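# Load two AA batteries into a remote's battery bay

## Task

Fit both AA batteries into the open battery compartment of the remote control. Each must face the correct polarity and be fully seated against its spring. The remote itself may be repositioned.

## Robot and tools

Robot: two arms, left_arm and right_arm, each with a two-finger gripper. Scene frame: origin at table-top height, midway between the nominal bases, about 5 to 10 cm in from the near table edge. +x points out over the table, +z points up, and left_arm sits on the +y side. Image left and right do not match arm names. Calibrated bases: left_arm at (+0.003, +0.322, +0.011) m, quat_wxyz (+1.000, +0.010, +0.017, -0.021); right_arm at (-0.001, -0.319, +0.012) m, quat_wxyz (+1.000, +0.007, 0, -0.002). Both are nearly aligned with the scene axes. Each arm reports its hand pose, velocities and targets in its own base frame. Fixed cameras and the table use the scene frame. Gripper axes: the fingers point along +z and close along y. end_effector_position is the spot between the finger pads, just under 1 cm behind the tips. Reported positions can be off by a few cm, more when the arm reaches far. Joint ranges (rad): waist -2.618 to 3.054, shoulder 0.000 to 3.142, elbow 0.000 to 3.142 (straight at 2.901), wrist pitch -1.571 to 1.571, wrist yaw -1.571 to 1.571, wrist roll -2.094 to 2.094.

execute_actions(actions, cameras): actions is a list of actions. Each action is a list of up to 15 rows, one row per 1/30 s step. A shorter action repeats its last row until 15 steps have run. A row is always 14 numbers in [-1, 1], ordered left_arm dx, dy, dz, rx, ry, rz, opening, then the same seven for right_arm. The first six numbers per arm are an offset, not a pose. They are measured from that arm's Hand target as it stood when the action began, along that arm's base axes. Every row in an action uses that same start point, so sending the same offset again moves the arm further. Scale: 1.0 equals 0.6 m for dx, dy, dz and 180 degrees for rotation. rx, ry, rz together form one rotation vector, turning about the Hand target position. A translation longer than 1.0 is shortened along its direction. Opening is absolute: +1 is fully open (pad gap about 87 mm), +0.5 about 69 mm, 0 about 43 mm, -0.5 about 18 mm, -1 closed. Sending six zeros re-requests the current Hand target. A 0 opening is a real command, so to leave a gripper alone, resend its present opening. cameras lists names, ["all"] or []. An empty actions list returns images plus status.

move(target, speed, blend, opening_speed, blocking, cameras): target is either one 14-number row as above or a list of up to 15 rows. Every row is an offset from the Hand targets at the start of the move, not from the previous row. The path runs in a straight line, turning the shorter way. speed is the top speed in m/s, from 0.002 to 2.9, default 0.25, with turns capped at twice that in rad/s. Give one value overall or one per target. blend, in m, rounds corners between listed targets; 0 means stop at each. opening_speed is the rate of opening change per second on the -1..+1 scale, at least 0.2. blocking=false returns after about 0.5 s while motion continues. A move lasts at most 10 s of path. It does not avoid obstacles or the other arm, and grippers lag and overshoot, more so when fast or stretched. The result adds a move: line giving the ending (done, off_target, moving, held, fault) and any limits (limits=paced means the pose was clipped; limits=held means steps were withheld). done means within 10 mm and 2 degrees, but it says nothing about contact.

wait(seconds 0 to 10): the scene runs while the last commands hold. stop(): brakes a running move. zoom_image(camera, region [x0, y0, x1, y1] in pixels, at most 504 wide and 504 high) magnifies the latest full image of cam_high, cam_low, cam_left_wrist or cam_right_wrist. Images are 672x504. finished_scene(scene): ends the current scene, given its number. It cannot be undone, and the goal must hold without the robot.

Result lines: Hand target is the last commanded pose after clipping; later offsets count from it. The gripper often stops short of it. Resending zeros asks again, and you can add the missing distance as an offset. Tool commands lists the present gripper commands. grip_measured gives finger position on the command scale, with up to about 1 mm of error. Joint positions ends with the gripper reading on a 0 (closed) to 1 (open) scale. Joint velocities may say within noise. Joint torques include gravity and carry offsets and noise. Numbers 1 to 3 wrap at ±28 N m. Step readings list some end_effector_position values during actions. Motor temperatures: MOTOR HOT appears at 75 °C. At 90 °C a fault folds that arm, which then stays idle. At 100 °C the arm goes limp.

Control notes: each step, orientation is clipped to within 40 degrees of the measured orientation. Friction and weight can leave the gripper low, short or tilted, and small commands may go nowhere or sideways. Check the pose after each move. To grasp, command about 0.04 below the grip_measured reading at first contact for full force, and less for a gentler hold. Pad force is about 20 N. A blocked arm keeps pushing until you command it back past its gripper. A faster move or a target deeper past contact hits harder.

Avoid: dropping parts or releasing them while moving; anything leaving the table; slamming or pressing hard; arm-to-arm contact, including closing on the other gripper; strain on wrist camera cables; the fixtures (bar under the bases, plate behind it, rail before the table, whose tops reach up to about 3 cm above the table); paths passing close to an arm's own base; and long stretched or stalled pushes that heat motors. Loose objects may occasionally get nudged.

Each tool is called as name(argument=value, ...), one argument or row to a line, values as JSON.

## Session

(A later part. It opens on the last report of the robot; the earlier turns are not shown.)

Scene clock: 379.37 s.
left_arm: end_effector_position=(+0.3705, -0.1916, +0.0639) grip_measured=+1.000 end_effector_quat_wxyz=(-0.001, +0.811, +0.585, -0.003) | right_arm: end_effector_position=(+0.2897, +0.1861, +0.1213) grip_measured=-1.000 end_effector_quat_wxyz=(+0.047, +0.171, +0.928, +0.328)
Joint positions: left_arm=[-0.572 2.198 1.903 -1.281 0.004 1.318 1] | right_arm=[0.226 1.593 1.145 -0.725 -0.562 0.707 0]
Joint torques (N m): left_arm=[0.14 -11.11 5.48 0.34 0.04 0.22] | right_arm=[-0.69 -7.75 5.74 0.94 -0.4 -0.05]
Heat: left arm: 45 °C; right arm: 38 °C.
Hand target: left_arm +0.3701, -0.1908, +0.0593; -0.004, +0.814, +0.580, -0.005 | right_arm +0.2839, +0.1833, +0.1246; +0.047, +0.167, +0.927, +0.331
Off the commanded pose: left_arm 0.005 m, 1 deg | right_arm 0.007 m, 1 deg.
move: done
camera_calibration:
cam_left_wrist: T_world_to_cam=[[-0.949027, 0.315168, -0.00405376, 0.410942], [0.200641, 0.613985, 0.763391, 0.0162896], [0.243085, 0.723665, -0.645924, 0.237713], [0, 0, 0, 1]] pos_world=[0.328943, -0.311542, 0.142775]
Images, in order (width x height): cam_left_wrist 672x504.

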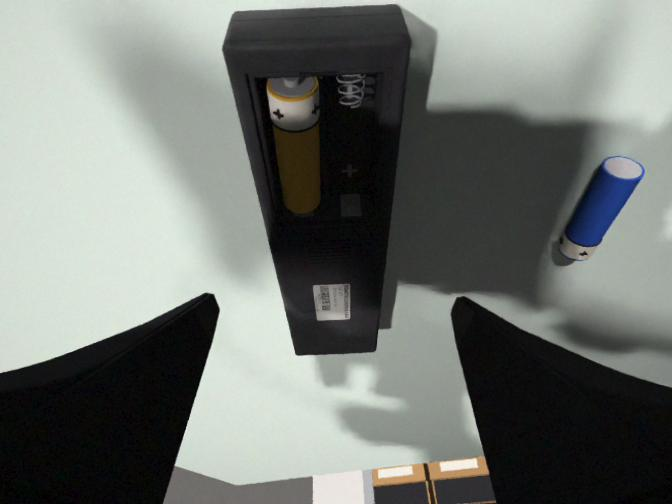

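move(
  target=[
    [0.0095,0.022,-0.01,0,0,0,1,0,0,0,0,0,0,-1],
    [0.0095,0.022,-0.072,0,0,0,1,0,0,0,0,0,0,-1],
  ],
  speed=[0.1,0.06],
)

move(
  target=[
    [0,0,0,0,0,0,0,0,0,0,0,0,0,-1],
    [0,0,0.15,0,0,0,0,0,0,0,0,0,0,-1],
  ],
  speed=[0.1,0.1],
  opening_speed=0.6,
  cameras=["all"],
)

Scene clock: 382.60 s.
left_arm: end_effector_position=(+0.3774, -0.1789, +0.0223) grip_measured=+1.000 end_effector_quat_wxyz=(+0.000, +0.810, +0.586, -0.002) | right_arm: end_effector_position=(+0.2897, +0.1861, +0.1213) grip_measured=-1.000 end_effector_quat_wxyz=(+0.047, +0.171, +0.928, +0.328)
Joint positions: left_arm=[-0.539 2.214 1.763 -1.12 0.003 1.351 1] | right_arm=[0.226 1.593 1.145 -0.725 -0.562 0.707 0]
Joint torques (N m): left_arm=[0.18 -10.81 5.23 0.38 0.05 0.25] | right_arm=[-0.62 -7.77 5.74 0.96 -0.43 -0.03]
Heat: left arm: 46 °C; right arm: 38 °C.
Hand target: left_arm +0.3759, -0.1776, +0.0161; -0.004, +0.814, +0.580, -0.005 | right_arm +0.2839, +0.1833, +0.1246; +0.047, +0.167, +0.927, +0.331
Off the commanded pose: left_arm 0.006 m, 1 deg | right_arm 0.007 m, 1 deg.
move: done

Scene clock: 386.13 s.
left_arm: end_effector_position=(+0.3734, -0.1765, +0.0891) grip_measured=+0.102 end_effector_quat_wxyz=(-0.018, +0.811, +0.585, -0.009) | right_arm: end_effector_position=(+0.2897, +0.1861, +0.1213) grip_measured=-1.000 end_effector_quat_wxyz=(+0.047, +0.171, +0.928, +0.328)
Joint positions: left_arm=[-0.539 2.214 2.027 -1.424 0.003 1.352 0.551] | right_arm=[0.226 1.593 1.145 -0.725 -0.562 0.707 0]
Joint torques (N m): left_arm=[0.01 -13.55 10.15 -0.07 0.07 0.21] | right_arm=[-0.68 -7.75 5.74 0.93 -0.37 -0.06]
Heat: left arm: 47 °C; right arm: 37 °C.
Hand target: left_arm +0.3758, -0.1776, +0.1060; -0.004, +0.814, +0.580, -0.005 | right_arm +0.2839, +0.1833, +0.1246; +0.047, +0.167, +0.927, +0.331
Off the commanded pose: left_arm 0.017 m, 2 deg | right_arm 0.007 m, 1 deg.
move: off_target (left_arm)
camera_calibration:
cam_left_wrist: T_world_to_cam=[[-0.94863, 0.314897, 0.0306858, 0.405726], [0.223795, 0.599286, 0.768617, -0.0245179], [0.223645, 0.736, -0.638973, 0.25111], [0, 0, 0, 1]] pos_world=[0.334211, -0.297885, 0.166847]
cam_right_wrist: T_world_to_cam=[[-0.269938, -0.723819, -0.634995, 0.288498], [-0.757887, -0.247058, 0.603797, 0.213822], [-0.59392, 0.644242, -0.481882, 0.249388], [0, 0, 0, 1]] pos_world=[0.388047, 0.100981, 0.174266]

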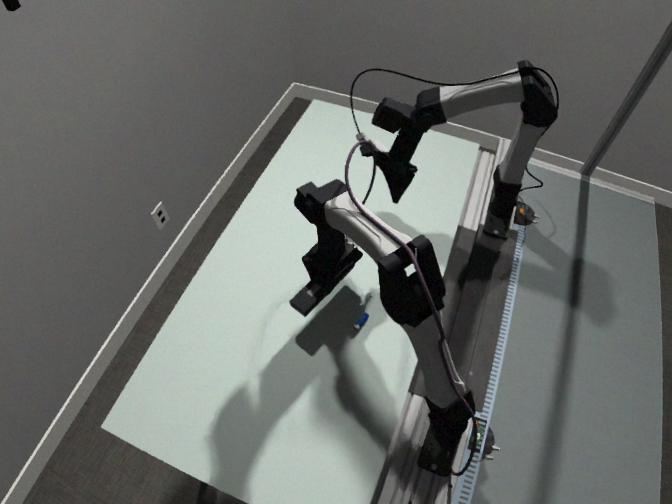

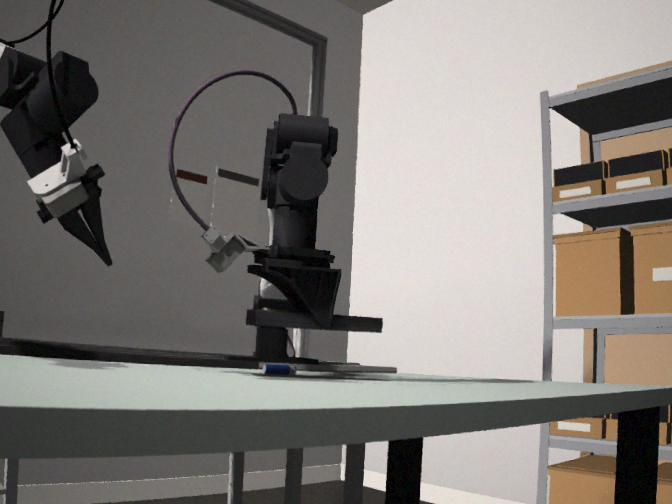

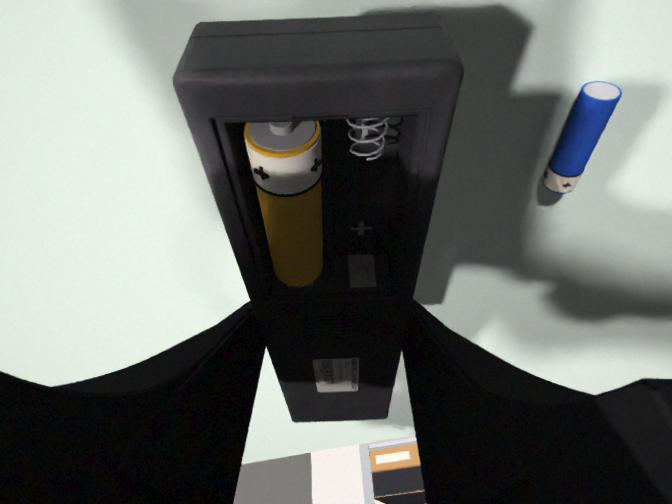

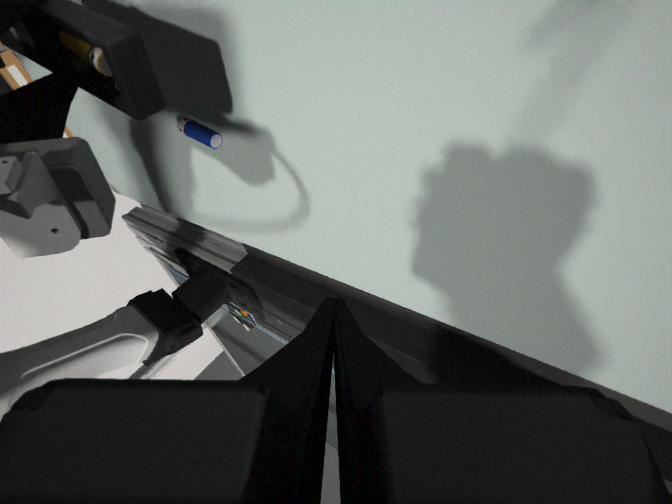

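move(
  target=[
    [0,0,0.02,0,0,0,0,0,-0.13,0.05,0,0,0,-1],
    [0.0,-0.05,0.02,0,0,0.5,0,0,-0.2,0.05,0,0,0,-1],
    [0.013,-0.15,0.02,0,0,1.0,0,0,-0.2,0.05,0,0,0,-1],
  ],
  speed=0.3,
  blend=[0.01,0.02,0],
  cameras=["cam_left_wrist","cam_low"],
)

Scene clock: 393.30 s.
left_arm: end_effector_position=(+0.3895, -0.2702, +0.1027) grip_measured=+0.102 end_effector_quat_wxyz=(+0.003, -0.576, +0.817, -0.009) | right_arm: end_effector_position=(+0.2801, +0.0653, +0.1532) grip_measured=-1.000 end_effector_quat_wxyz=(+0.049, +0.169, +0.928, +0.327)
Joint positions: left_arm=[-0.519 2.402 2.404 -1.553 0.002 -1.748 0.551] | right_arm=[-0.184 1.603 1.306 -1.159 -0.666 0.216 0]
Joint torques (N m): left_arm=[-0.36 -16.55 5.45 0.09 -0.25 -0.09] | right_arm=[-0.8 -3.75 8.77 0.45 -0.48 -0.04]
Heat: left arm: 47 °C; right arm: 38 °C.
Hand target: left_arm +0.3836, -0.2676, +0.1181; +0.005, -0.580, +0.814, -0.004 | right_arm +0.2840, +0.0634, +0.1547; +0.047, +0.167, +0.927, +0.331
Off the commanded pose: left_arm 0.017 m, 1 deg | right_arm 0.005 m, 1 deg.
joint sent to its limit (left arm) — joint 4 (wrist pitch), lower limit. The joint targets still meet the commanded pose.
move: off_target (left_arm)
camera_calibration:
cam_left_wrist: T_world_to_cam=[[0.941586, -0.336626, 0.00991745, -0.45999], [-0.222509, -0.599742, 0.768634, -0.132626], [-0.252794, -0.725942, -0.639612, 0.115777], [0, 0, 0, 1]] pos_world=[0.432878, -0.150339, 0.180555]
Images, in order (width x height): cam_low 672x504, cam_left_wrist 672x504.

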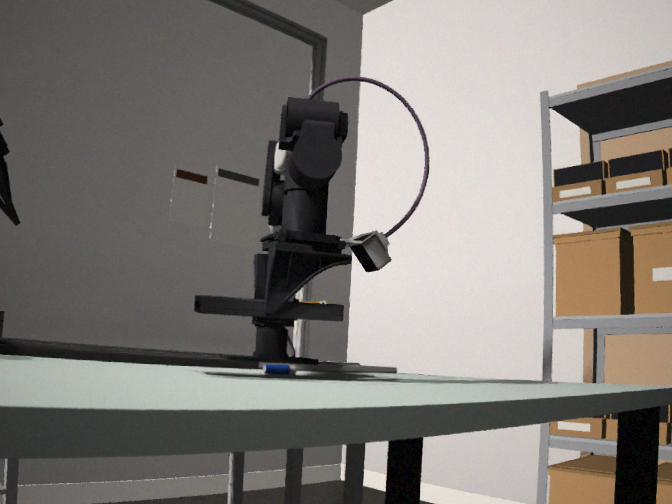

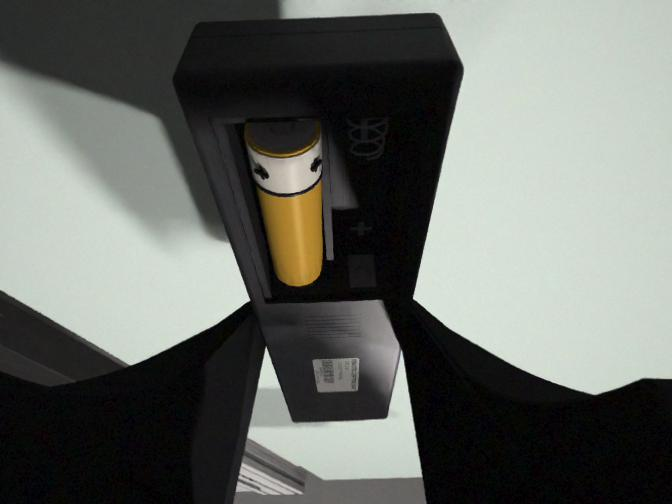

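move(
  target=[
    [0,0,-0.14,0,0,0,0,0,0,0,0,0,0,-1],
    [0,0,-0.17,0,0,0,0,0,0,0,0,0,0,-1],
  ],
  speed=[0.12,0.05],
)

move(
  target=[
    [0,0,0,0,0,0,0.5,0,0,0,0,0,0,-1],
    [0,0,0.12,0,0,0,0.5,0,0,0,0,0,0,-1],
  ],
  speed=[0.1,0.12],
  opening_speed=0.6,
  cameras=["all"],
)

Scene clock: 395.90 s.
left_arm: end_effector_position=(+0.3798, -0.2652, +0.0245) grip_measured=+0.094 end_effector_quat_wxyz=(-0.003, -0.577, +0.817, +0.002) | right_arm: end_effector_position=(+0.2801, +0.0653, +0.1532) grip_measured=-1.000 end_effector_quat_wxyz=(+0.049, +0.169, +0.928, +0.327)
Joint positions: left_arm=[-0.519 2.348 1.997 -1.228 0.004 -1.748 0.547] | right_arm=[-0.184 1.603 1.306 -1.159 -0.666 0.216 0]
Joint torques (N m): left_arm=[-0.23 -12.26 3.85 0.81 -0.24 -0.06] | right_arm=[-0.65 -3.63 8.69 0.45 -0.51 -0.05]
Heat: left arm: 48 °C; right arm: 38 °C.
Hand target: left_arm +0.3836, -0.2676, +0.0161; +0.005, -0.580, +0.814, -0.004 | right_arm +0.2840, +0.0634, +0.1547; +0.047, +0.167, +0.927, +0.331
Off the commanded pose: left_arm 0.010 m, 1 deg | right_arm 0.005 m, 1 deg.
move: done

Scene clock: 398.40 s.
left_arm: end_effector_position=(+0.3821, -0.2666, +0.0794) grip_measured=+0.500 end_effector_quat_wxyz=(-0.001, -0.577, +0.817, -0.002) | right_arm: end_effector_position=(+0.2801, +0.0653, +0.1532) grip_measured=-1.000 end_effector_quat_wxyz=(+0.049, +0.169, +0.928, +0.327)
Joint positions: left_arm=[-0.519 2.348 2.215 -1.435 0.004 -1.748 0.75] | right_arm=[-0.184 1.603 1.306 -1.159 -0.666 0.216 0]
Joint torques (N m): left_arm=[-0.34 -12.77 9.84 0.01 -0.25 -0.05] | right_arm=[-0.62 -3.79 8.64 0.42 -0.49 -0.06]
Heat: left arm: 49 °C; right arm: 38 °C.
Hand target: left_arm +0.3837, -0.2676, +0.0881; +0.005, -0.580, +0.814, -0.005 | right_arm +0.2840, +0.0634, +0.1547; +0.047, +0.167, +0.927, +0.331
Off the commanded pose: left_arm 0.009 m, 1 deg | right_arm 0.005 m, 1 deg.
move: done
camera_calibration:
cam_left_wrist: T_world_to_cam=[[0.941857, -0.335933, -0.00738877, -0.450141], [-0.209611, -0.604588, 0.768464, -0.120234], [-0.26262, -0.722234, -0.639851, 0.106416], [0, 0, 0, 1]] pos_world=[0.426713, -0.147052, 0.15716]
cam_right_wrist: T_world_to_cam=[[-0.265659, -0.726314, -0.63395, 0.217557], [-0.759439, -0.247407, 0.601699, 0.158137], [-0.593867, 0.641293, -0.485866, 0.337706], [0, 0, 0, 1]] pos_world=[0.378444, -0.0194297, 0.206849]

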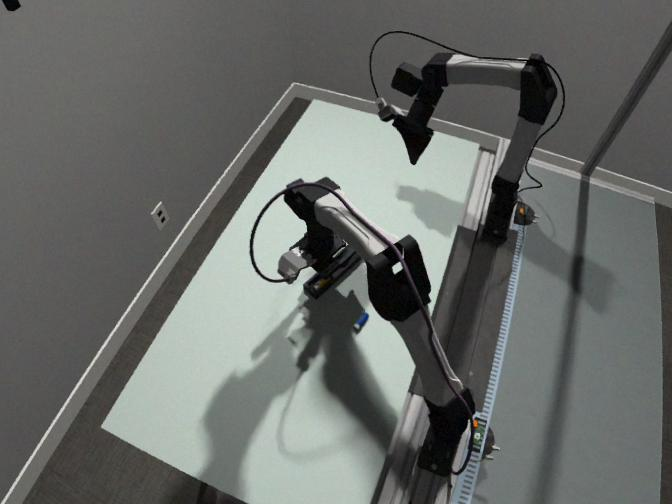

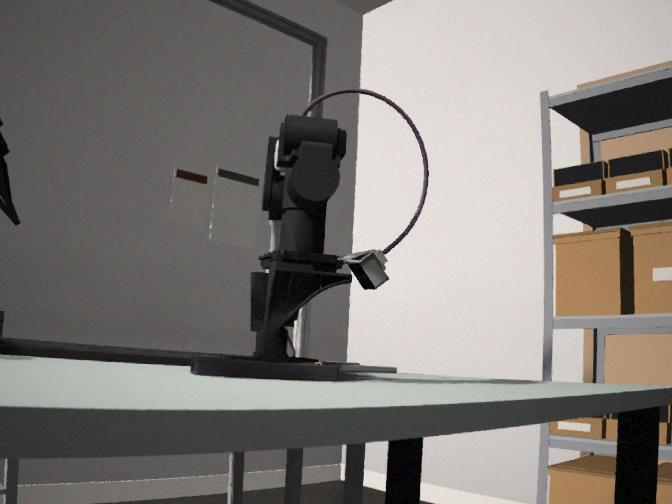

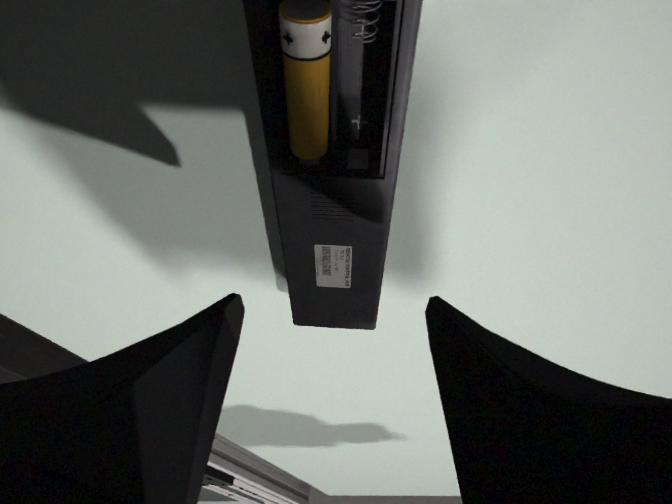

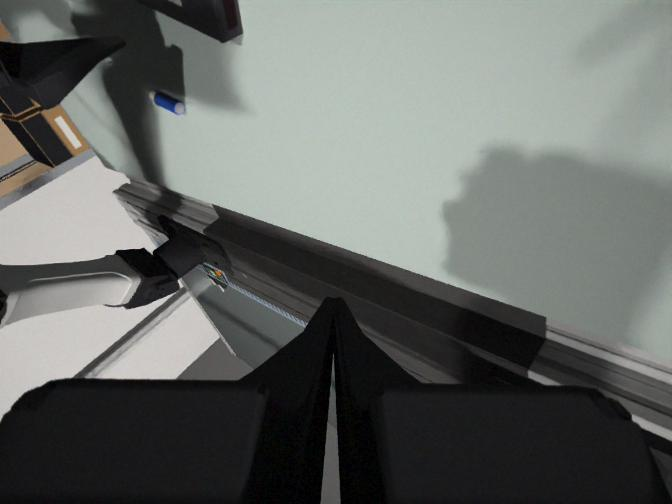

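move(
  target=[
    [-0.1,0.1,0.05,0,0,-0.5,0.2,0,0,0,0,0,0,-1],
    [-0.1945,0.204,0.0,0,0,-1.0,0,0,0,0,0,0,0,-1],
  ],
  speed=0.3,
  blend=[0.02,0],
  cameras=["cam_left_wrist"],
)

Scene clock: 406.70 s.
left_arm: end_effector_position=(+0.2681, -0.1443, +0.0824) grip_measured=+0.000 end_effector_quat_wxyz=(-0.018, +0.809, +0.588, -0.008) | right_arm: end_effector_position=(+0.2801, +0.0653, +0.1532) grip_measured=-1.000 end_effector_quat_wxyz=(+0.049, +0.169, +0.928, +0.327)
Joint positions: left_arm=[-0.622 1.782 1.382 -1.21 0.004 1.263 0.5] | right_arm=[-0.184 1.603 1.306 -1.159 -0.666 0.216 0]
Joint torques (N m): left_arm=[-0.24 -11.23 5.19 0.32 0.03 0.22] | right_arm=[-0.77 -3.9 8.68 0.44 -0.52 -0.08]
Motor temperatures (°C): left_arm=[21 51 29 21 20 22 24] | right_arm=[19 29 38 28 22 22 20]
Heat: left arm: 51 °C; right arm: 38 °C.
Hand target: left_arm +0.2670, -0.1451, +0.0882; -0.005, +0.814, +0.580, -0.005 | right_arm +0.2840, +0.0634, +0.1547; +0.047, +0.167, +0.927, +0.331
Off the commanded pose: left_arm 0.006 m, 2 deg | right_arm 0.005 m, 1 deg.
move: done
camera_calibration:
cam_left_wrist: T_world_to_cam=[[-0.950589, 0.309069, 0.0292671, 0.295743], [0.218603, 0.599434, 0.769995, -0.0136713], [0.220438, 0.738346, -0.637379, 0.24769], [0, 0, 0, 1]] pos_world=[0.229519, -0.266091, 0.159743]
Images, in order (width x height): cam_left_wrist 672x504.

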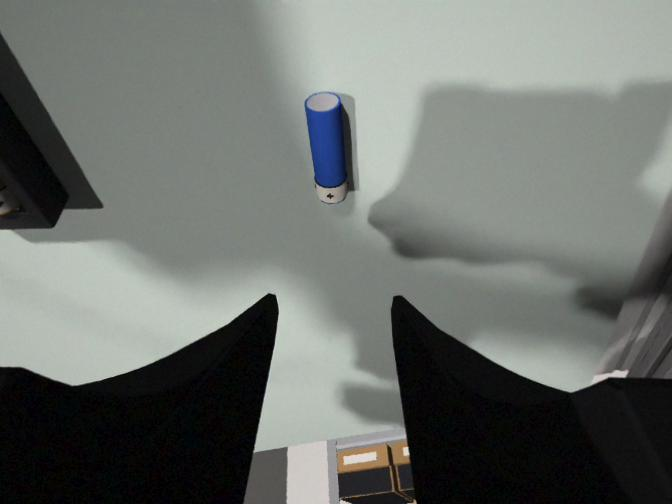

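move(
  target=[
    [-0.0025,-0.006,-0.08,0,0,0.022,-0.1,0,0,0,0,0,0,-1],
    [-0.0025,-0.006,-0.1245,0,0,0.022,-0.1,0,0,0,0,0,0,-1],
  ],
  speed=[0.12,0.05],
  cameras=["cam_left_wrist"],
)

Scene clock: 409.37 s.
left_arm: end_effector_position=(+0.2692, -0.1481, +0.0178) grip_measured=-0.100 end_effector_quat_wxyz=(-0.001, +0.795, +0.607, -0.003) | right_arm: end_effector_position=(+0.2801, +0.0653, +0.1532) grip_measured=-1.000 end_effector_quat_wxyz=(+0.049, +0.169, +0.928, +0.327)
Joint positions: left_arm=[-0.628 1.837 1.186 -0.924 0.004 1.21 0.45] | right_arm=[-0.184 1.603 1.306 -1.159 -0.666 0.216 0]
Joint torques (N m): left_arm=[-0.46 -7.62 5.03 0.38 0.05 -0.02] | right_arm=[-0.72 -3.84 8.73 0.41 -0.53 -0.02]
Heat: left arm: 50 °C; right arm: 38 °C.
Hand target: left_arm +0.2655, -0.1488, +0.0134; -0.005, +0.794, +0.608, -0.006 | right_arm +0.2840, +0.0634, +0.1547; +0.047, +0.167, +0.927, +0.331
Off the commanded pose: left_arm 0.006 m, 1 deg | right_arm 0.005 m, 1 deg.
move: done
camera_calibration:
cam_left_wrist: T_world_to_cam=[[-0.964299, 0.264786, -0.00402981, 0.29749], [0.16798, 0.623373, 0.763668, 0.055299], [0.20472, 0.735727, -0.645597, 0.213144], [0, 0, 0, 1]] pos_world=[0.233945, -0.270059, 0.0965741]
Images, in order (width x height): cam_left_wrist 672x504.

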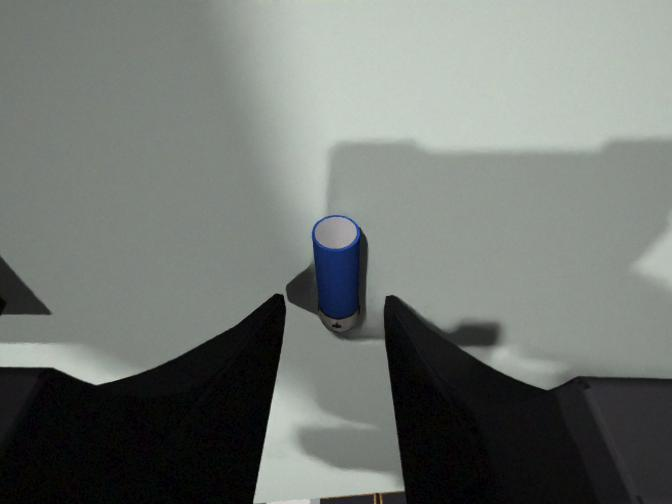

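move(
  target=[
    [0,0,0.0,0,0,0,-0.63,0,0,0,0,0,0,-1],
    [0,0,0.16,0,0,0,-0.63,0,0,0,0,0,0,-1],
    [0.07,-0.05,0.18,0,0,0.49,-0.63,0,0,0,0,0,0,-1],
    [0.17,-0.08,0.15,0,0,0.983,-0.63,0,0,0,0,0,0,-1],
  ],
  speed=[0.1,0.15,0.3,0.3],
  blend=[0,0.02,0.02,0],
  cameras=["cam_left_wrist"],
)

move(
  target=[0,0,0,0,0,0,-0.63,0.102,0.378,-0.108,-0.1161,-0.2825,0.4025,0.5],
  speed=0.25,
  cameras=["cam_left_wrist","cam_right_wrist","cam_low"],
)

Scene clock: 417.20 s.
left_arm: end_effector_position=(+0.3627, -0.1986, +0.1052) grip_measured=-0.581 end_effector_quat_wxyz=(+0.000, -0.578, +0.816, -0.005) | right_arm: end_effector_position=(+0.2801, +0.0653, +0.1532) grip_measured=-1.000 end_effector_quat_wxyz=(+0.049, +0.169, +0.928, +0.327)
Joint positions: left_arm=[-0.398 2.106 1.921 -1.377 0.006 -1.632 0.21] | right_arm=[-0.184 1.603 1.306 -1.159 -0.666 0.216 0]
Joint torques (N m): left_arm=[0.28 -10.04 7.05 0.39 -0.25 -0.09] | right_arm=[-0.7 -3.97 8.72 0.42 -0.5 -0.07]
Heat: left arm: 49 °C; right arm: 38 °C.
Hand target: left_arm +0.3675, -0.1966, +0.1034; +0.006, -0.587, +0.810, -0.005 | right_arm +0.2840, +0.0634, +0.1547; +0.047, +0.167, +0.927, +0.331
Off the commanded pose: left_arm 0.005 m, 1 deg | right_arm 0.005 m, 1 deg.
move: done
camera_calibration:
cam_left_wrist: T_world_to_cam=[[0.943398, -0.331663, -0.000804516, -0.409263], [-0.211348, -0.603034, 0.769209, -0.102271], [-0.255603, -0.7255, -0.638997, 0.163566], [0, 0, 0, 1]] pos_world=[0.406291, -0.0787428, 0.182856]
Images, in order (width x height): cam_left_wrist 672x504.

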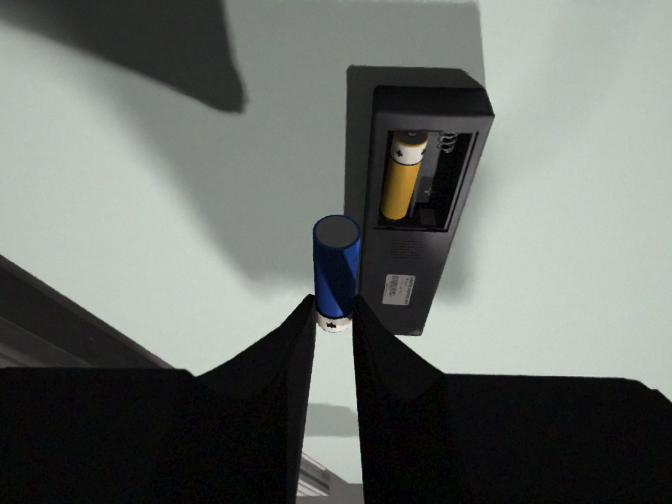

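Scene clock: 421.17 s.
left_arm: end_effector_position=(+0.3627, -0.1987, +0.1052) grip_measured=-0.581 end_effector_quat_wxyz=(+0.000, -0.579, +0.816, -0.005) | right_arm: end_effector_position=(+0.3387, +0.2844, +0.0925) grip_measured=+0.500 end_effector_quat_wxyz=(+0.239, -0.541, +0.786, +0.179)
Joint positions: left_arm=[-0.398 2.106 1.921 -1.377 0.006 -1.632 0.21] | right_arm=[0.607 1.893 1.498 -0.669 -0.346 -0.509 0.75]
Joint torques (N m): left_arm=[0.36 -10.09 7.21 0.38 -0.26 -0.08] | right_arm=[0.64 -6.01 9.47 1.38 -0.11 0.02]
Heat: left arm: 48 °C; right arm: 39 °C.
Hand target: left_arm +0.3675, -0.1966, +0.1034; +0.006, -0.587, +0.810, -0.005 | right_arm +0.3450, +0.2901, +0.0897; +0.242, -0.549, +0.781, +0.174
Off the commanded pose: left_arm 0.006 m, 1 deg | right_arm 0.009 m, 1 deg.
move: done
camera_calibration:
cam_left_wrist: T_world_to_cam=[[0.943673, -0.330879, -0.000816751, -0.409181], [-0.210821, -0.603165, 0.769251, -0.102463], [-0.255022, -0.725749, -0.638946, 0.163348], [0, 0, 0, 1]] pos_world=[0.406189, -0.0786423, 0.182856]
cam_right_wrist: T_world_to_cam=[[0.942974, -0.331958, -0.0245868, -0.224111], [-0.313641, -0.91082, 0.268396, 0.361967], [-0.11149, -0.245379, -0.962995, 0.335394], [0, 0, 0, 1]] pos_world=[0.362252, 0.33759, 0.220322]
Images, in order (width x height): cam_low 672x504, cam_left_wrist 672x504, cam_right_wrist 672x504.

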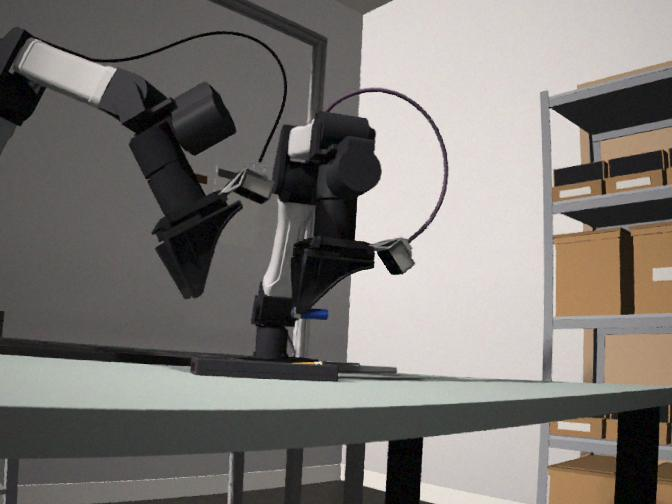

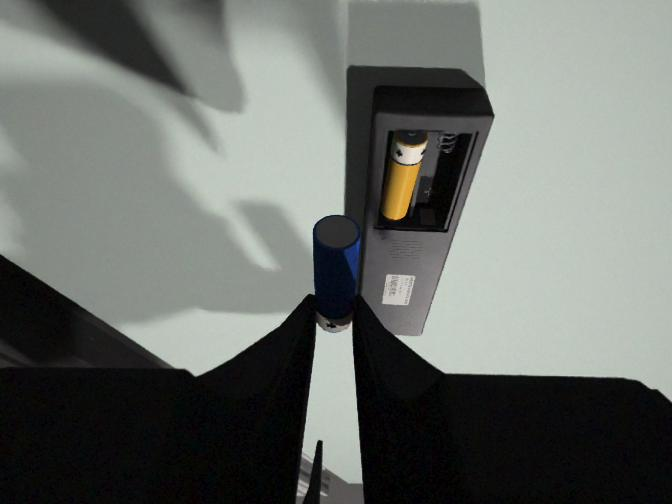

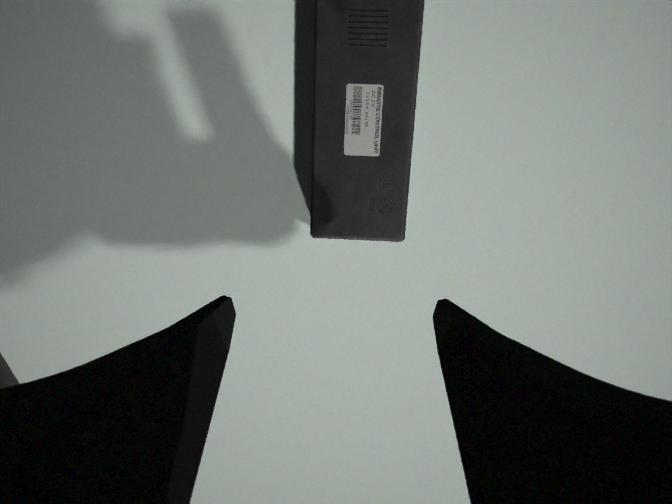

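move(
  target=[
    [0,0,0,0,0,0,-0.63,0.0355,0.0443,-0.08,0,0,0,0.5],
    [0,0,0,0,0,0,-0.63,0.0355,0.0443,-0.148,0,0,0,0.5],
  ],
  speed=[0.12,0.06],
  cameras=["cam_right_wrist","cam_low"],
)

Scene clock: 424.43 s.
left_arm: end_effector_position=(+0.3627, -0.1987, +0.1052) grip_measured=-0.581 end_effector_quat_wxyz=(+0.000, -0.579, +0.816, -0.005) | right_arm: end_effector_position=(+0.3714, +0.3159, +0.0173) grip_measured=+0.500 end_effector_quat_wxyz=(+0.256, -0.548, +0.777, +0.176)
Joint positions: left_arm=[-0.398 2.106 1.921 -1.377 0.006 -1.632 0.21] | right_arm=[0.625 2.108 1.488 -0.406 -0.335 -0.509 0.75]
Joint torques (N m): left_arm=[0.39 -10.11 6.97 0.37 -0.27 -0.12] | right_arm=[0.95 -7.51 5.98 1.54 -0.15 0.18]
Heat: left arm: 48 °C; right arm: 39 °C.
Hand target: left_arm +0.3675, -0.1966, +0.1034; +0.006, -0.587, +0.810, -0.005 | right_arm +0.3664, +0.3167, +0.0011; +0.242, -0.549, +0.781, +0.174
Off the commanded pose: left_arm 0.006 m, 1 deg | right_arm 0.017 m, 2 deg.
move: off_target (right_arm)
camera_calibration:
cam_right_wrist: T_world_to_cam=[[0.947718, -0.319059, 0.00564704, -0.252708], [-0.310734, -0.91867, 0.243906, 0.422901], [-0.0726327, -0.232909, -0.969783, 0.25614], [0, 0, 0, 1]] pos_world=[0.389509, 0.367535, 0.14668]
Images, in order (width x height): cam_low 672x504, cam_right_wrist 672x504.

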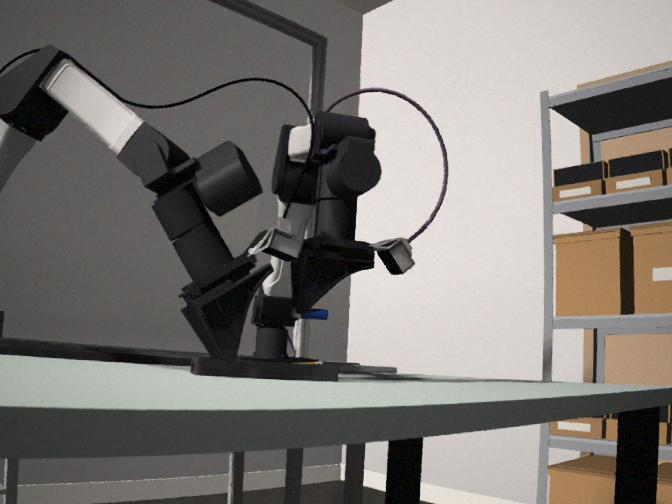

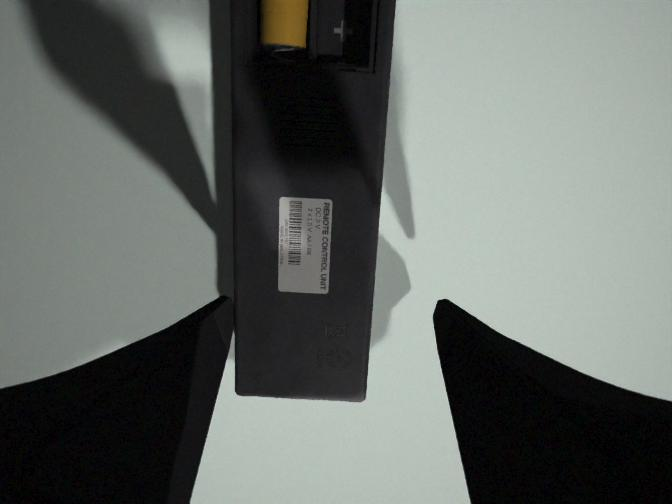

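move(
  target=[
    [0,0,0,0,0,0,-0.63,-0.01,0.003,0.03,0,0,0,0.5],
    [0,0,0,0,0,0,-0.63,-0.022,0.007,0.0,0,0,0,0.5],
    [0,0,0,0,0,0,-0.63,-0.022,0.007,-0.015,0,0,0,0.5],
  ],
  speed=[0.06,0.06,0.05],
  cameras=["cam_right_wrist","cam_low"],
)

Scene clock: 427.23 s.
left_arm: end_effector_position=(+0.3627, -0.1987, +0.1052) grip_measured=-0.581 end_effector_quat_wxyz=(+0.000, -0.579, +0.816, -0.005) | right_arm: end_effector_position=(+0.3589, +0.3211, +0.0031) grip_measured=+0.500 end_effector_quat_wxyz=(+0.253, -0.551, +0.775, +0.175)
Joint positions: left_arm=[-0.398 2.106 1.921 -1.377 0.006 -1.632 0.21] | right_arm=[0.653 2.108 1.428 -0.345 -0.322 -0.492 0.75]
Joint torques (N m): left_arm=[0.38 -10.13 7.17 0.41 -0.27 -0.07] | right_arm=[0.84 -8.5 5.56 1.46 -0.08 0.27]
Heat: left arm: 48 °C; right arm: 39 °C.
Hand target: left_arm +0.3675, -0.1966, +0.1034; +0.006, -0.587, +0.810, -0.005 | right_arm +0.3533, +0.3210, -0.0078; +0.242, -0.549, +0.781, +0.174
Off the commanded pose: left_arm 0.006 m, 1 deg | right_arm 0.012 m, 1 deg.
move: off_target (right_arm)
camera_calibration:
cam_right_wrist: T_world_to_cam=[[0.949967, -0.3123, 0.00560647, -0.242174], [-0.303802, -0.919651, 0.248891, 0.425011], [-0.0725727, -0.238142, -0.968515, 0.244299], [0, 0, 0, 1]] pos_world=[0.376906, 0.373409, 0.132183]
Images, in order (width x height): cam_low 672x504, cam_right_wrist 672x504.

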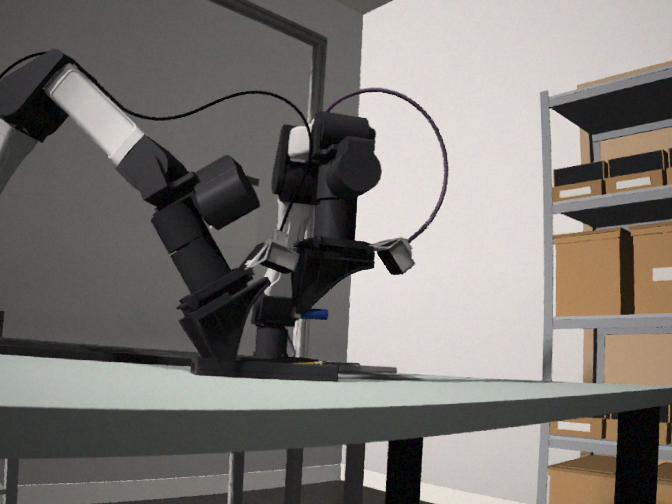

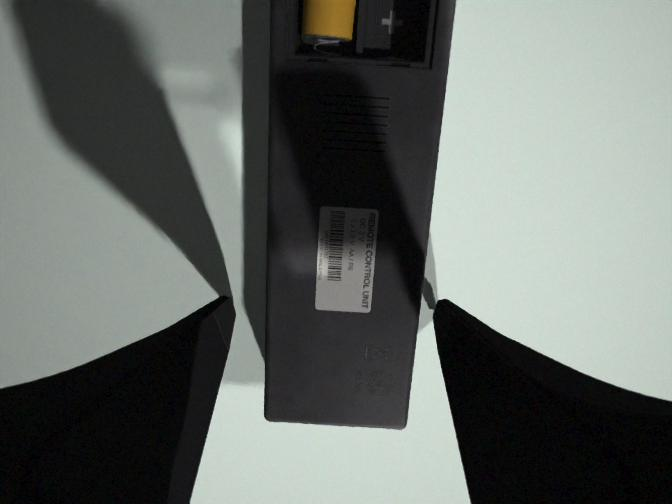

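move(
  target=[0,0,0,0,0,0,-0.63,0,0,0,0,0,0,0.0],
  opening_speed=0.4,
  cameras=["cam_right_wrist","cam_low","cam_left_wrist"],
)

Scene clock: 428.97 s.
left_arm: end_effector_position=(+0.3627, -0.1987, +0.1052) grip_measured=-0.581 end_effector_quat_wxyz=(+0.000, -0.579, +0.816, -0.005) | right_arm: end_effector_position=(+0.3595, +0.3209, +0.0032) grip_measured=+0.076 end_effector_quat_wxyz=(+0.254, -0.551, +0.776, +0.174)
Joint positions: left_arm=[-0.398 2.106 1.921 -1.377 0.006 -1.632 0.21] | right_arm=[0.653 2.108 1.428 -0.343 -0.32 -0.492 0.538]
Joint torques (N m): left_arm=[0.32 -10.04 7.1 0.4 -0.27 -0.07] | right_arm=[0.68 -8.4 5.72 1.47 -0.13 0.29]
Heat: left arm: 48 °C; right arm: 39 °C.
Hand target: left_arm +0.3675, -0.1966, +0.1034; +0.006, -0.587, +0.810, -0.005 | right_arm +0.3533, +0.3210, -0.0078; +0.242, -0.549, +0.781, +0.174
Off the commanded pose: left_arm 0.006 m, 1 deg | right_arm 0.013 m, 1 deg.
move: off_target (right_arm)
camera_calibration:
cam_left_wrist: T_world_to_cam=[[0.943673, -0.330879, -0.000816751, -0.409181], [-0.210821, -0.603165, 0.769251, -0.102463], [-0.255022, -0.725749, -0.638946, 0.163348], [0, 0, 0, 1]] pos_world=[0.406189, -0.0786423, 0.182856]
cam_right_wrist: T_world_to_cam=[[0.949421, -0.313902, 0.00808623, -0.241992], [-0.305945, -0.918946, 0.248869, 0.425628], [-0.0706896, -0.238755, -0.968503, 0.243933], [0, 0, 0, 1]] pos_world=[0.377215, 0.373407, 0.132282]
Images, in order (width x height): cam_low 672x504, cam_left_wrist 672x504, cam_right_wrist 672x504.

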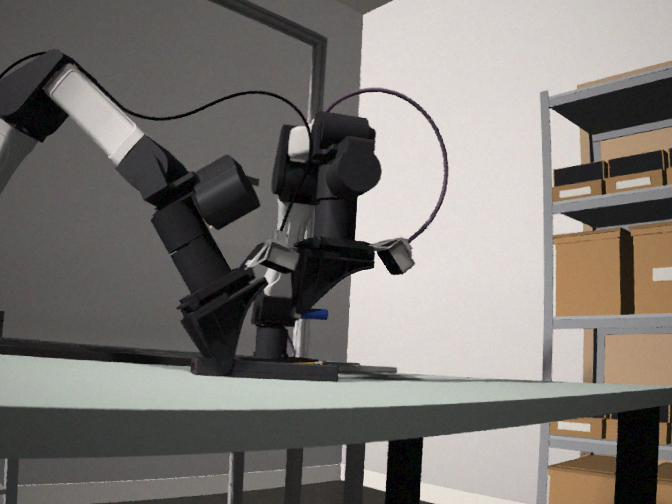

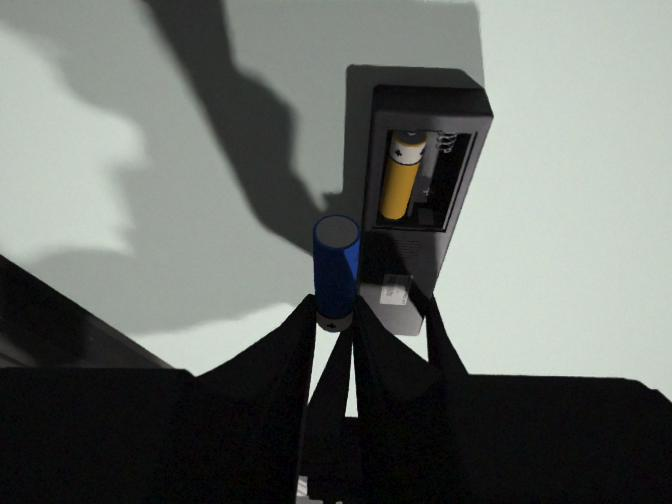

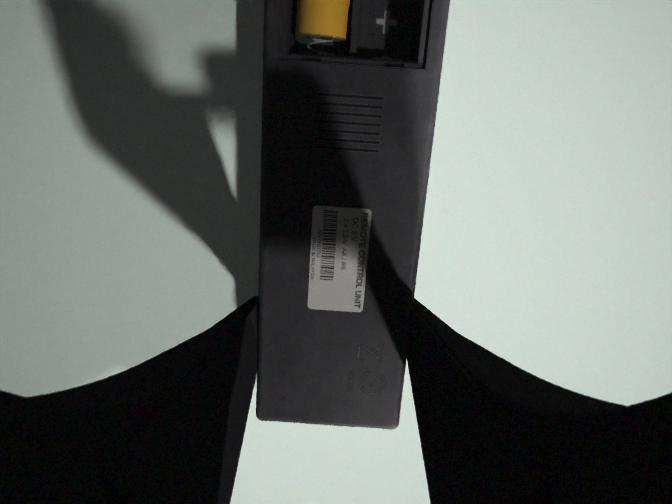

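zoom_image(
  camera="cam_left_wrist",
  region=[340, 70, 510, 250],
)

Scaled by 2.800 from the camera's 672x504 image, which has a finer 960x720 frame.

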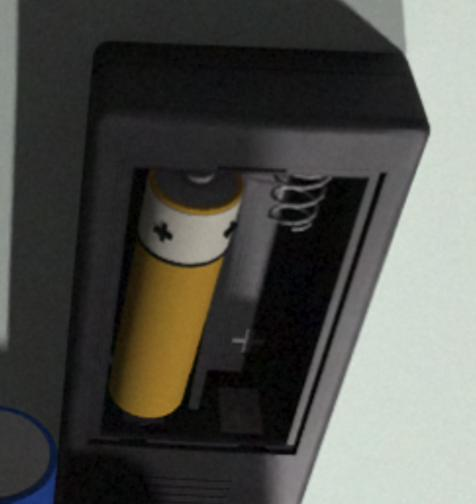

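move(
  target=[
    [0.067,-0.0687,0,0,0,0,-0.63,0,0,0,0,0,0,0.0],
    [0.067,-0.0687,-0.06,-0.104,0.038,0,-0.63,0,0,0,0,0,0,0.0],
  ],
  speed=0.12,
  cameras=["cam_right_wrist","cam_low","cam_left_wrist"],
)

zoom_image(
  camera="cam_left_wrist",
  region=[236, 150, 436, 350],
)

zoom_image(
  camera="cam_right_wrist",
  region=[236, 0, 476, 120],
)

Scene clock: 433.40 s.
left_arm: end_effector_position=(+0.4078, -0.2389, +0.0606) grip_measured=-0.581 end_effector_quat_wxyz=(-0.138, -0.582, +0.796, -0.091) | right_arm: end_effector_position=(+0.3603, +0.3201, +0.0030) grip_measured=+0.076 end_effector_quat_wxyz=(+0.254, -0.547, +0.779, +0.172)
Joint positions: left_arm=[-0.324 2.387 2.117 -1.312 0.332 -1.585 0.21] | right_arm=[0.652 2.108 1.428 -0.342 -0.314 -0.484 0.538]
Joint torques (N m): left_arm=[0.29 -14.83 5.41 0.33 0.25 0.19] | right_arm=[0.73 -8.47 5.59 1.44 -0.19 0.21]
Heat: left arm: 48 °C; right arm: 38 °C.
Hand target: left_arm +0.4077, -0.2380, +0.0675; -0.138, -0.579, +0.797, -0.102 | right_arm +0.3533, +0.3210, -0.0079; +0.242, -0.549, +0.781, +0.174
Off the commanded pose: left_arm 0.007 m, 1 deg | right_arm 0.013 m, 1 deg.
move: off_target (right_arm)
camera_calibration:
cam_left_wrist: T_world_to_cam=[[0.950834, -0.308743, -0.0243374, -0.461405], [-0.0891729, -0.348186, 0.933175, -0.0815708], [-0.296585, -0.885124, -0.358598, 0.0789731], [0, 0, 0, 1]] pos_world=[0.454868, -0.100956, 0.09321]
cam_right_wrist: T_world_to_cam=[[0.946105, -0.323757, 0.0081795, -0.238742], [-0.315347, -0.915189, 0.250967, 0.427308], [-0.0737664, -0.24002, -0.967961, 0.245124], [0, 0, 0, 1]] pos_world=[0.378707, 0.372608, 0.131983]
Images, in order (width x height): cam_low 672x504, cam_left_wrist 672x504, cam_right_wrist 672x504.

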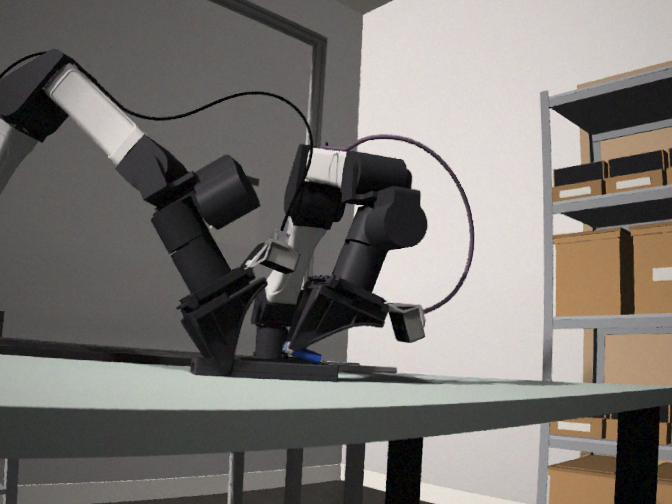

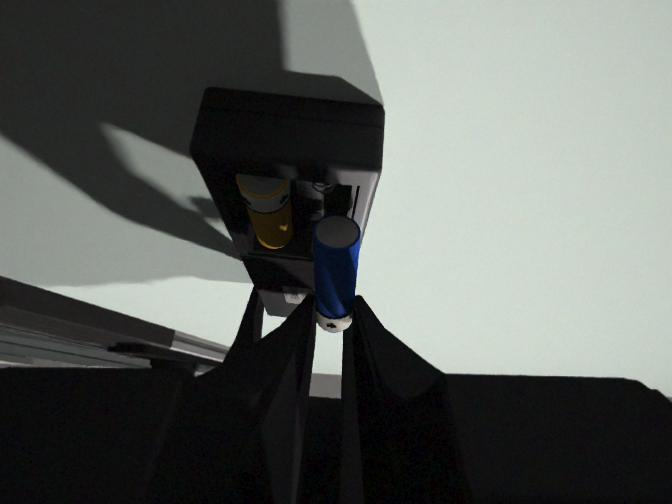

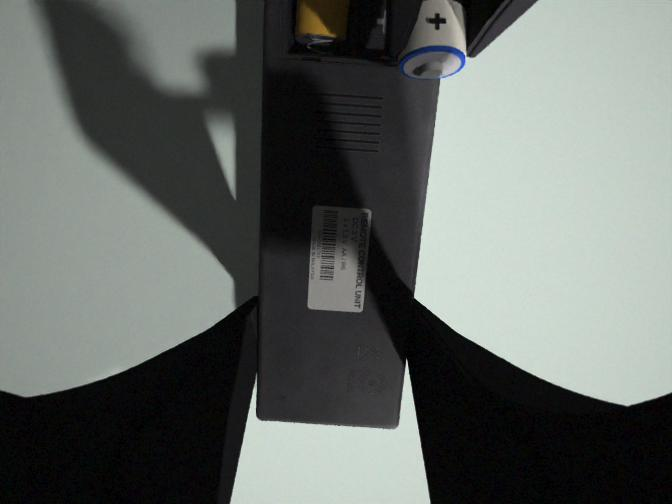

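Scaled by 2.520 from the camera's 672x504 image, which has a finer 960x720 frame.

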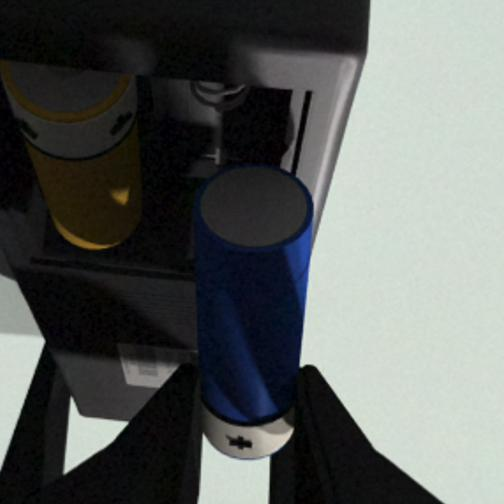

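Scaled by 2.100 from the camera's 672x504 image, which has a finer 960x720 frame.

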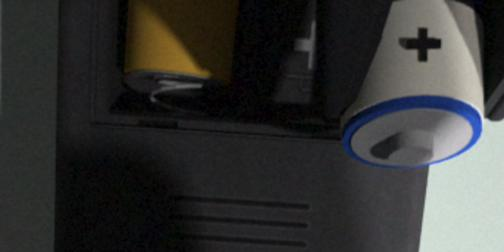

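move(
  target=[
    [-0.006,-0.002,0,0,0,0,-0.63,0,0,0,0,0,0,0.0],
    [-0.006,-0.002,-0.034,0,0,0,-0.63,0,0,0,0,0,0,0.0],
  ],
  speed=0.06,
  cameras=["cam_right_wrist","cam_low","cam_left_wrist"],
)

zoom_image(
  camera="cam_left_wrist",
  region=[236, 150, 436, 350],
)

zoom_image(
  camera="cam_right_wrist",
  region=[236, 0, 476, 120],
)

Scene clock: 436.83 s.
left_arm: end_effector_position=(+0.4021, -0.2385, +0.0465) grip_measured=-0.581 end_effector_quat_wxyz=(-0.150, -0.584, +0.793, -0.093) | right_arm: end_effector_position=(+0.3603, +0.3201, +0.0030) grip_measured=+0.076 end_effector_quat_wxyz=(+0.254, -0.547, +0.779, +0.172)
Joint positions: left_arm=[-0.32 2.376 2.034 -1.251 0.354 -1.585 0.21] | right_arm=[0.652 2.108 1.428 -0.343 -0.314 -0.484 0.538]
Joint torques (N m): left_arm=[-0.29 -14.34 4.21 0.63 -0.02 0.13] | right_arm=[0.81 -8.5 5.61 1.45 -0.21 0.23]
Heat: left arm: 50 °C; right arm: 38 °C.
Hand target: left_arm +0.4041, -0.2391, +0.0471; -0.138, -0.579, +0.797, -0.102 | right_arm +0.3532, +0.3210, -0.0079; +0.242, -0.549, +0.781, +0.174
Off the commanded pose: left_arm 0.002 m, 2 deg | right_arm 0.013 m, 1 deg.
move: off_target (right_arm)
camera_calibration:
cam_left_wrist: T_world_to_cam=[[0.951543, -0.305323, -0.0366444, -0.455085], [-0.0705658, -0.33278, 0.940361, -0.0729171], [-0.299309, -0.892208, -0.3382, 0.0711544], [0, 0, 0, 1]] pos_world=[0.449184, -0.0997287, 0.0759565]
cam_right_wrist: T_world_to_cam=[[0.94612, -0.323719, 0.00794376, -0.238635], [-0.315232, -0.915149, 0.251259, 0.427178], [-0.0740678, -0.240226, -0.967887, 0.245297], [0, 0, 0, 1]] pos_world=[0.378606, 0.372607, 0.131984]
Images, in order (width x height): cam_low 672x504, cam_left_wrist 672x504, cam_right_wrist 672x504.

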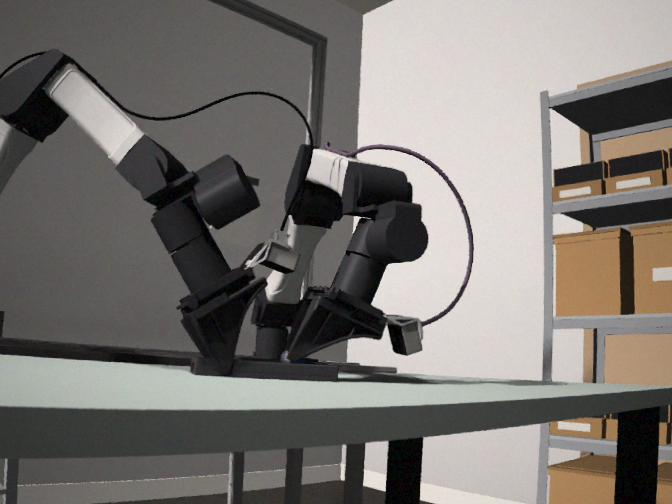

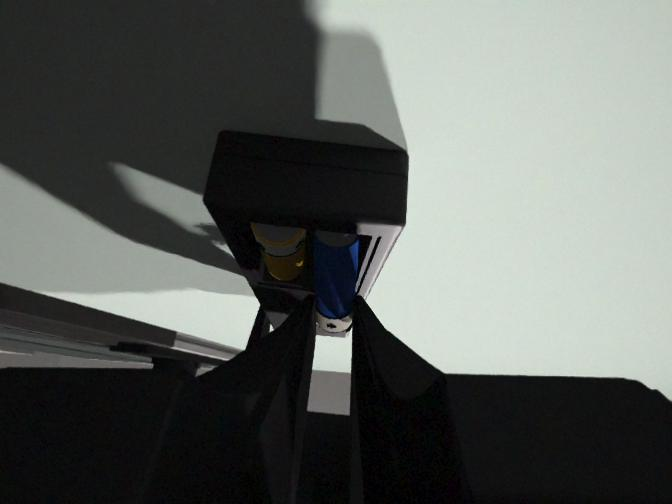

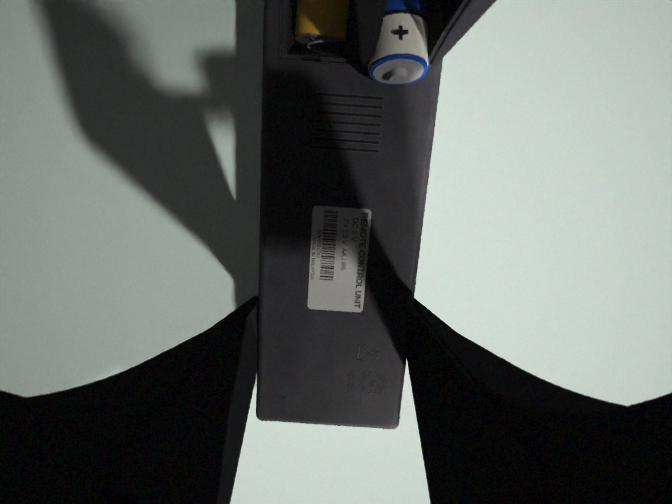

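Scaled by 2.520 from the camera's 672x504 image, which has a finer 960x720 frame.

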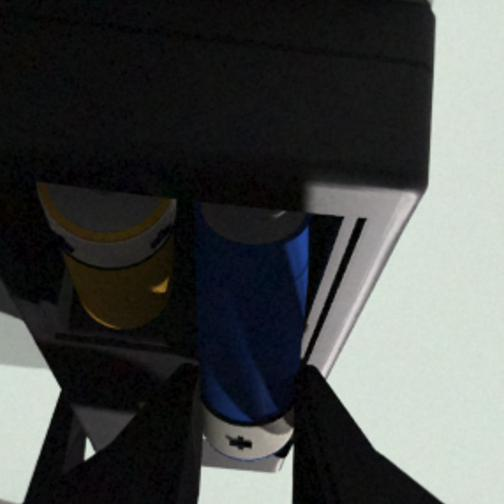

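Scaled by 2.100 from the camera's 672x504 image, which has a finer 960x720 frame.

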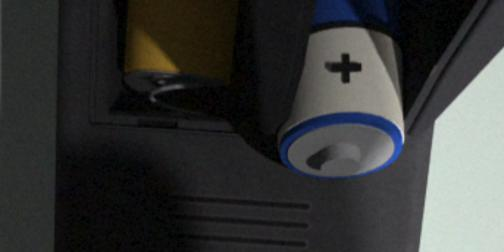

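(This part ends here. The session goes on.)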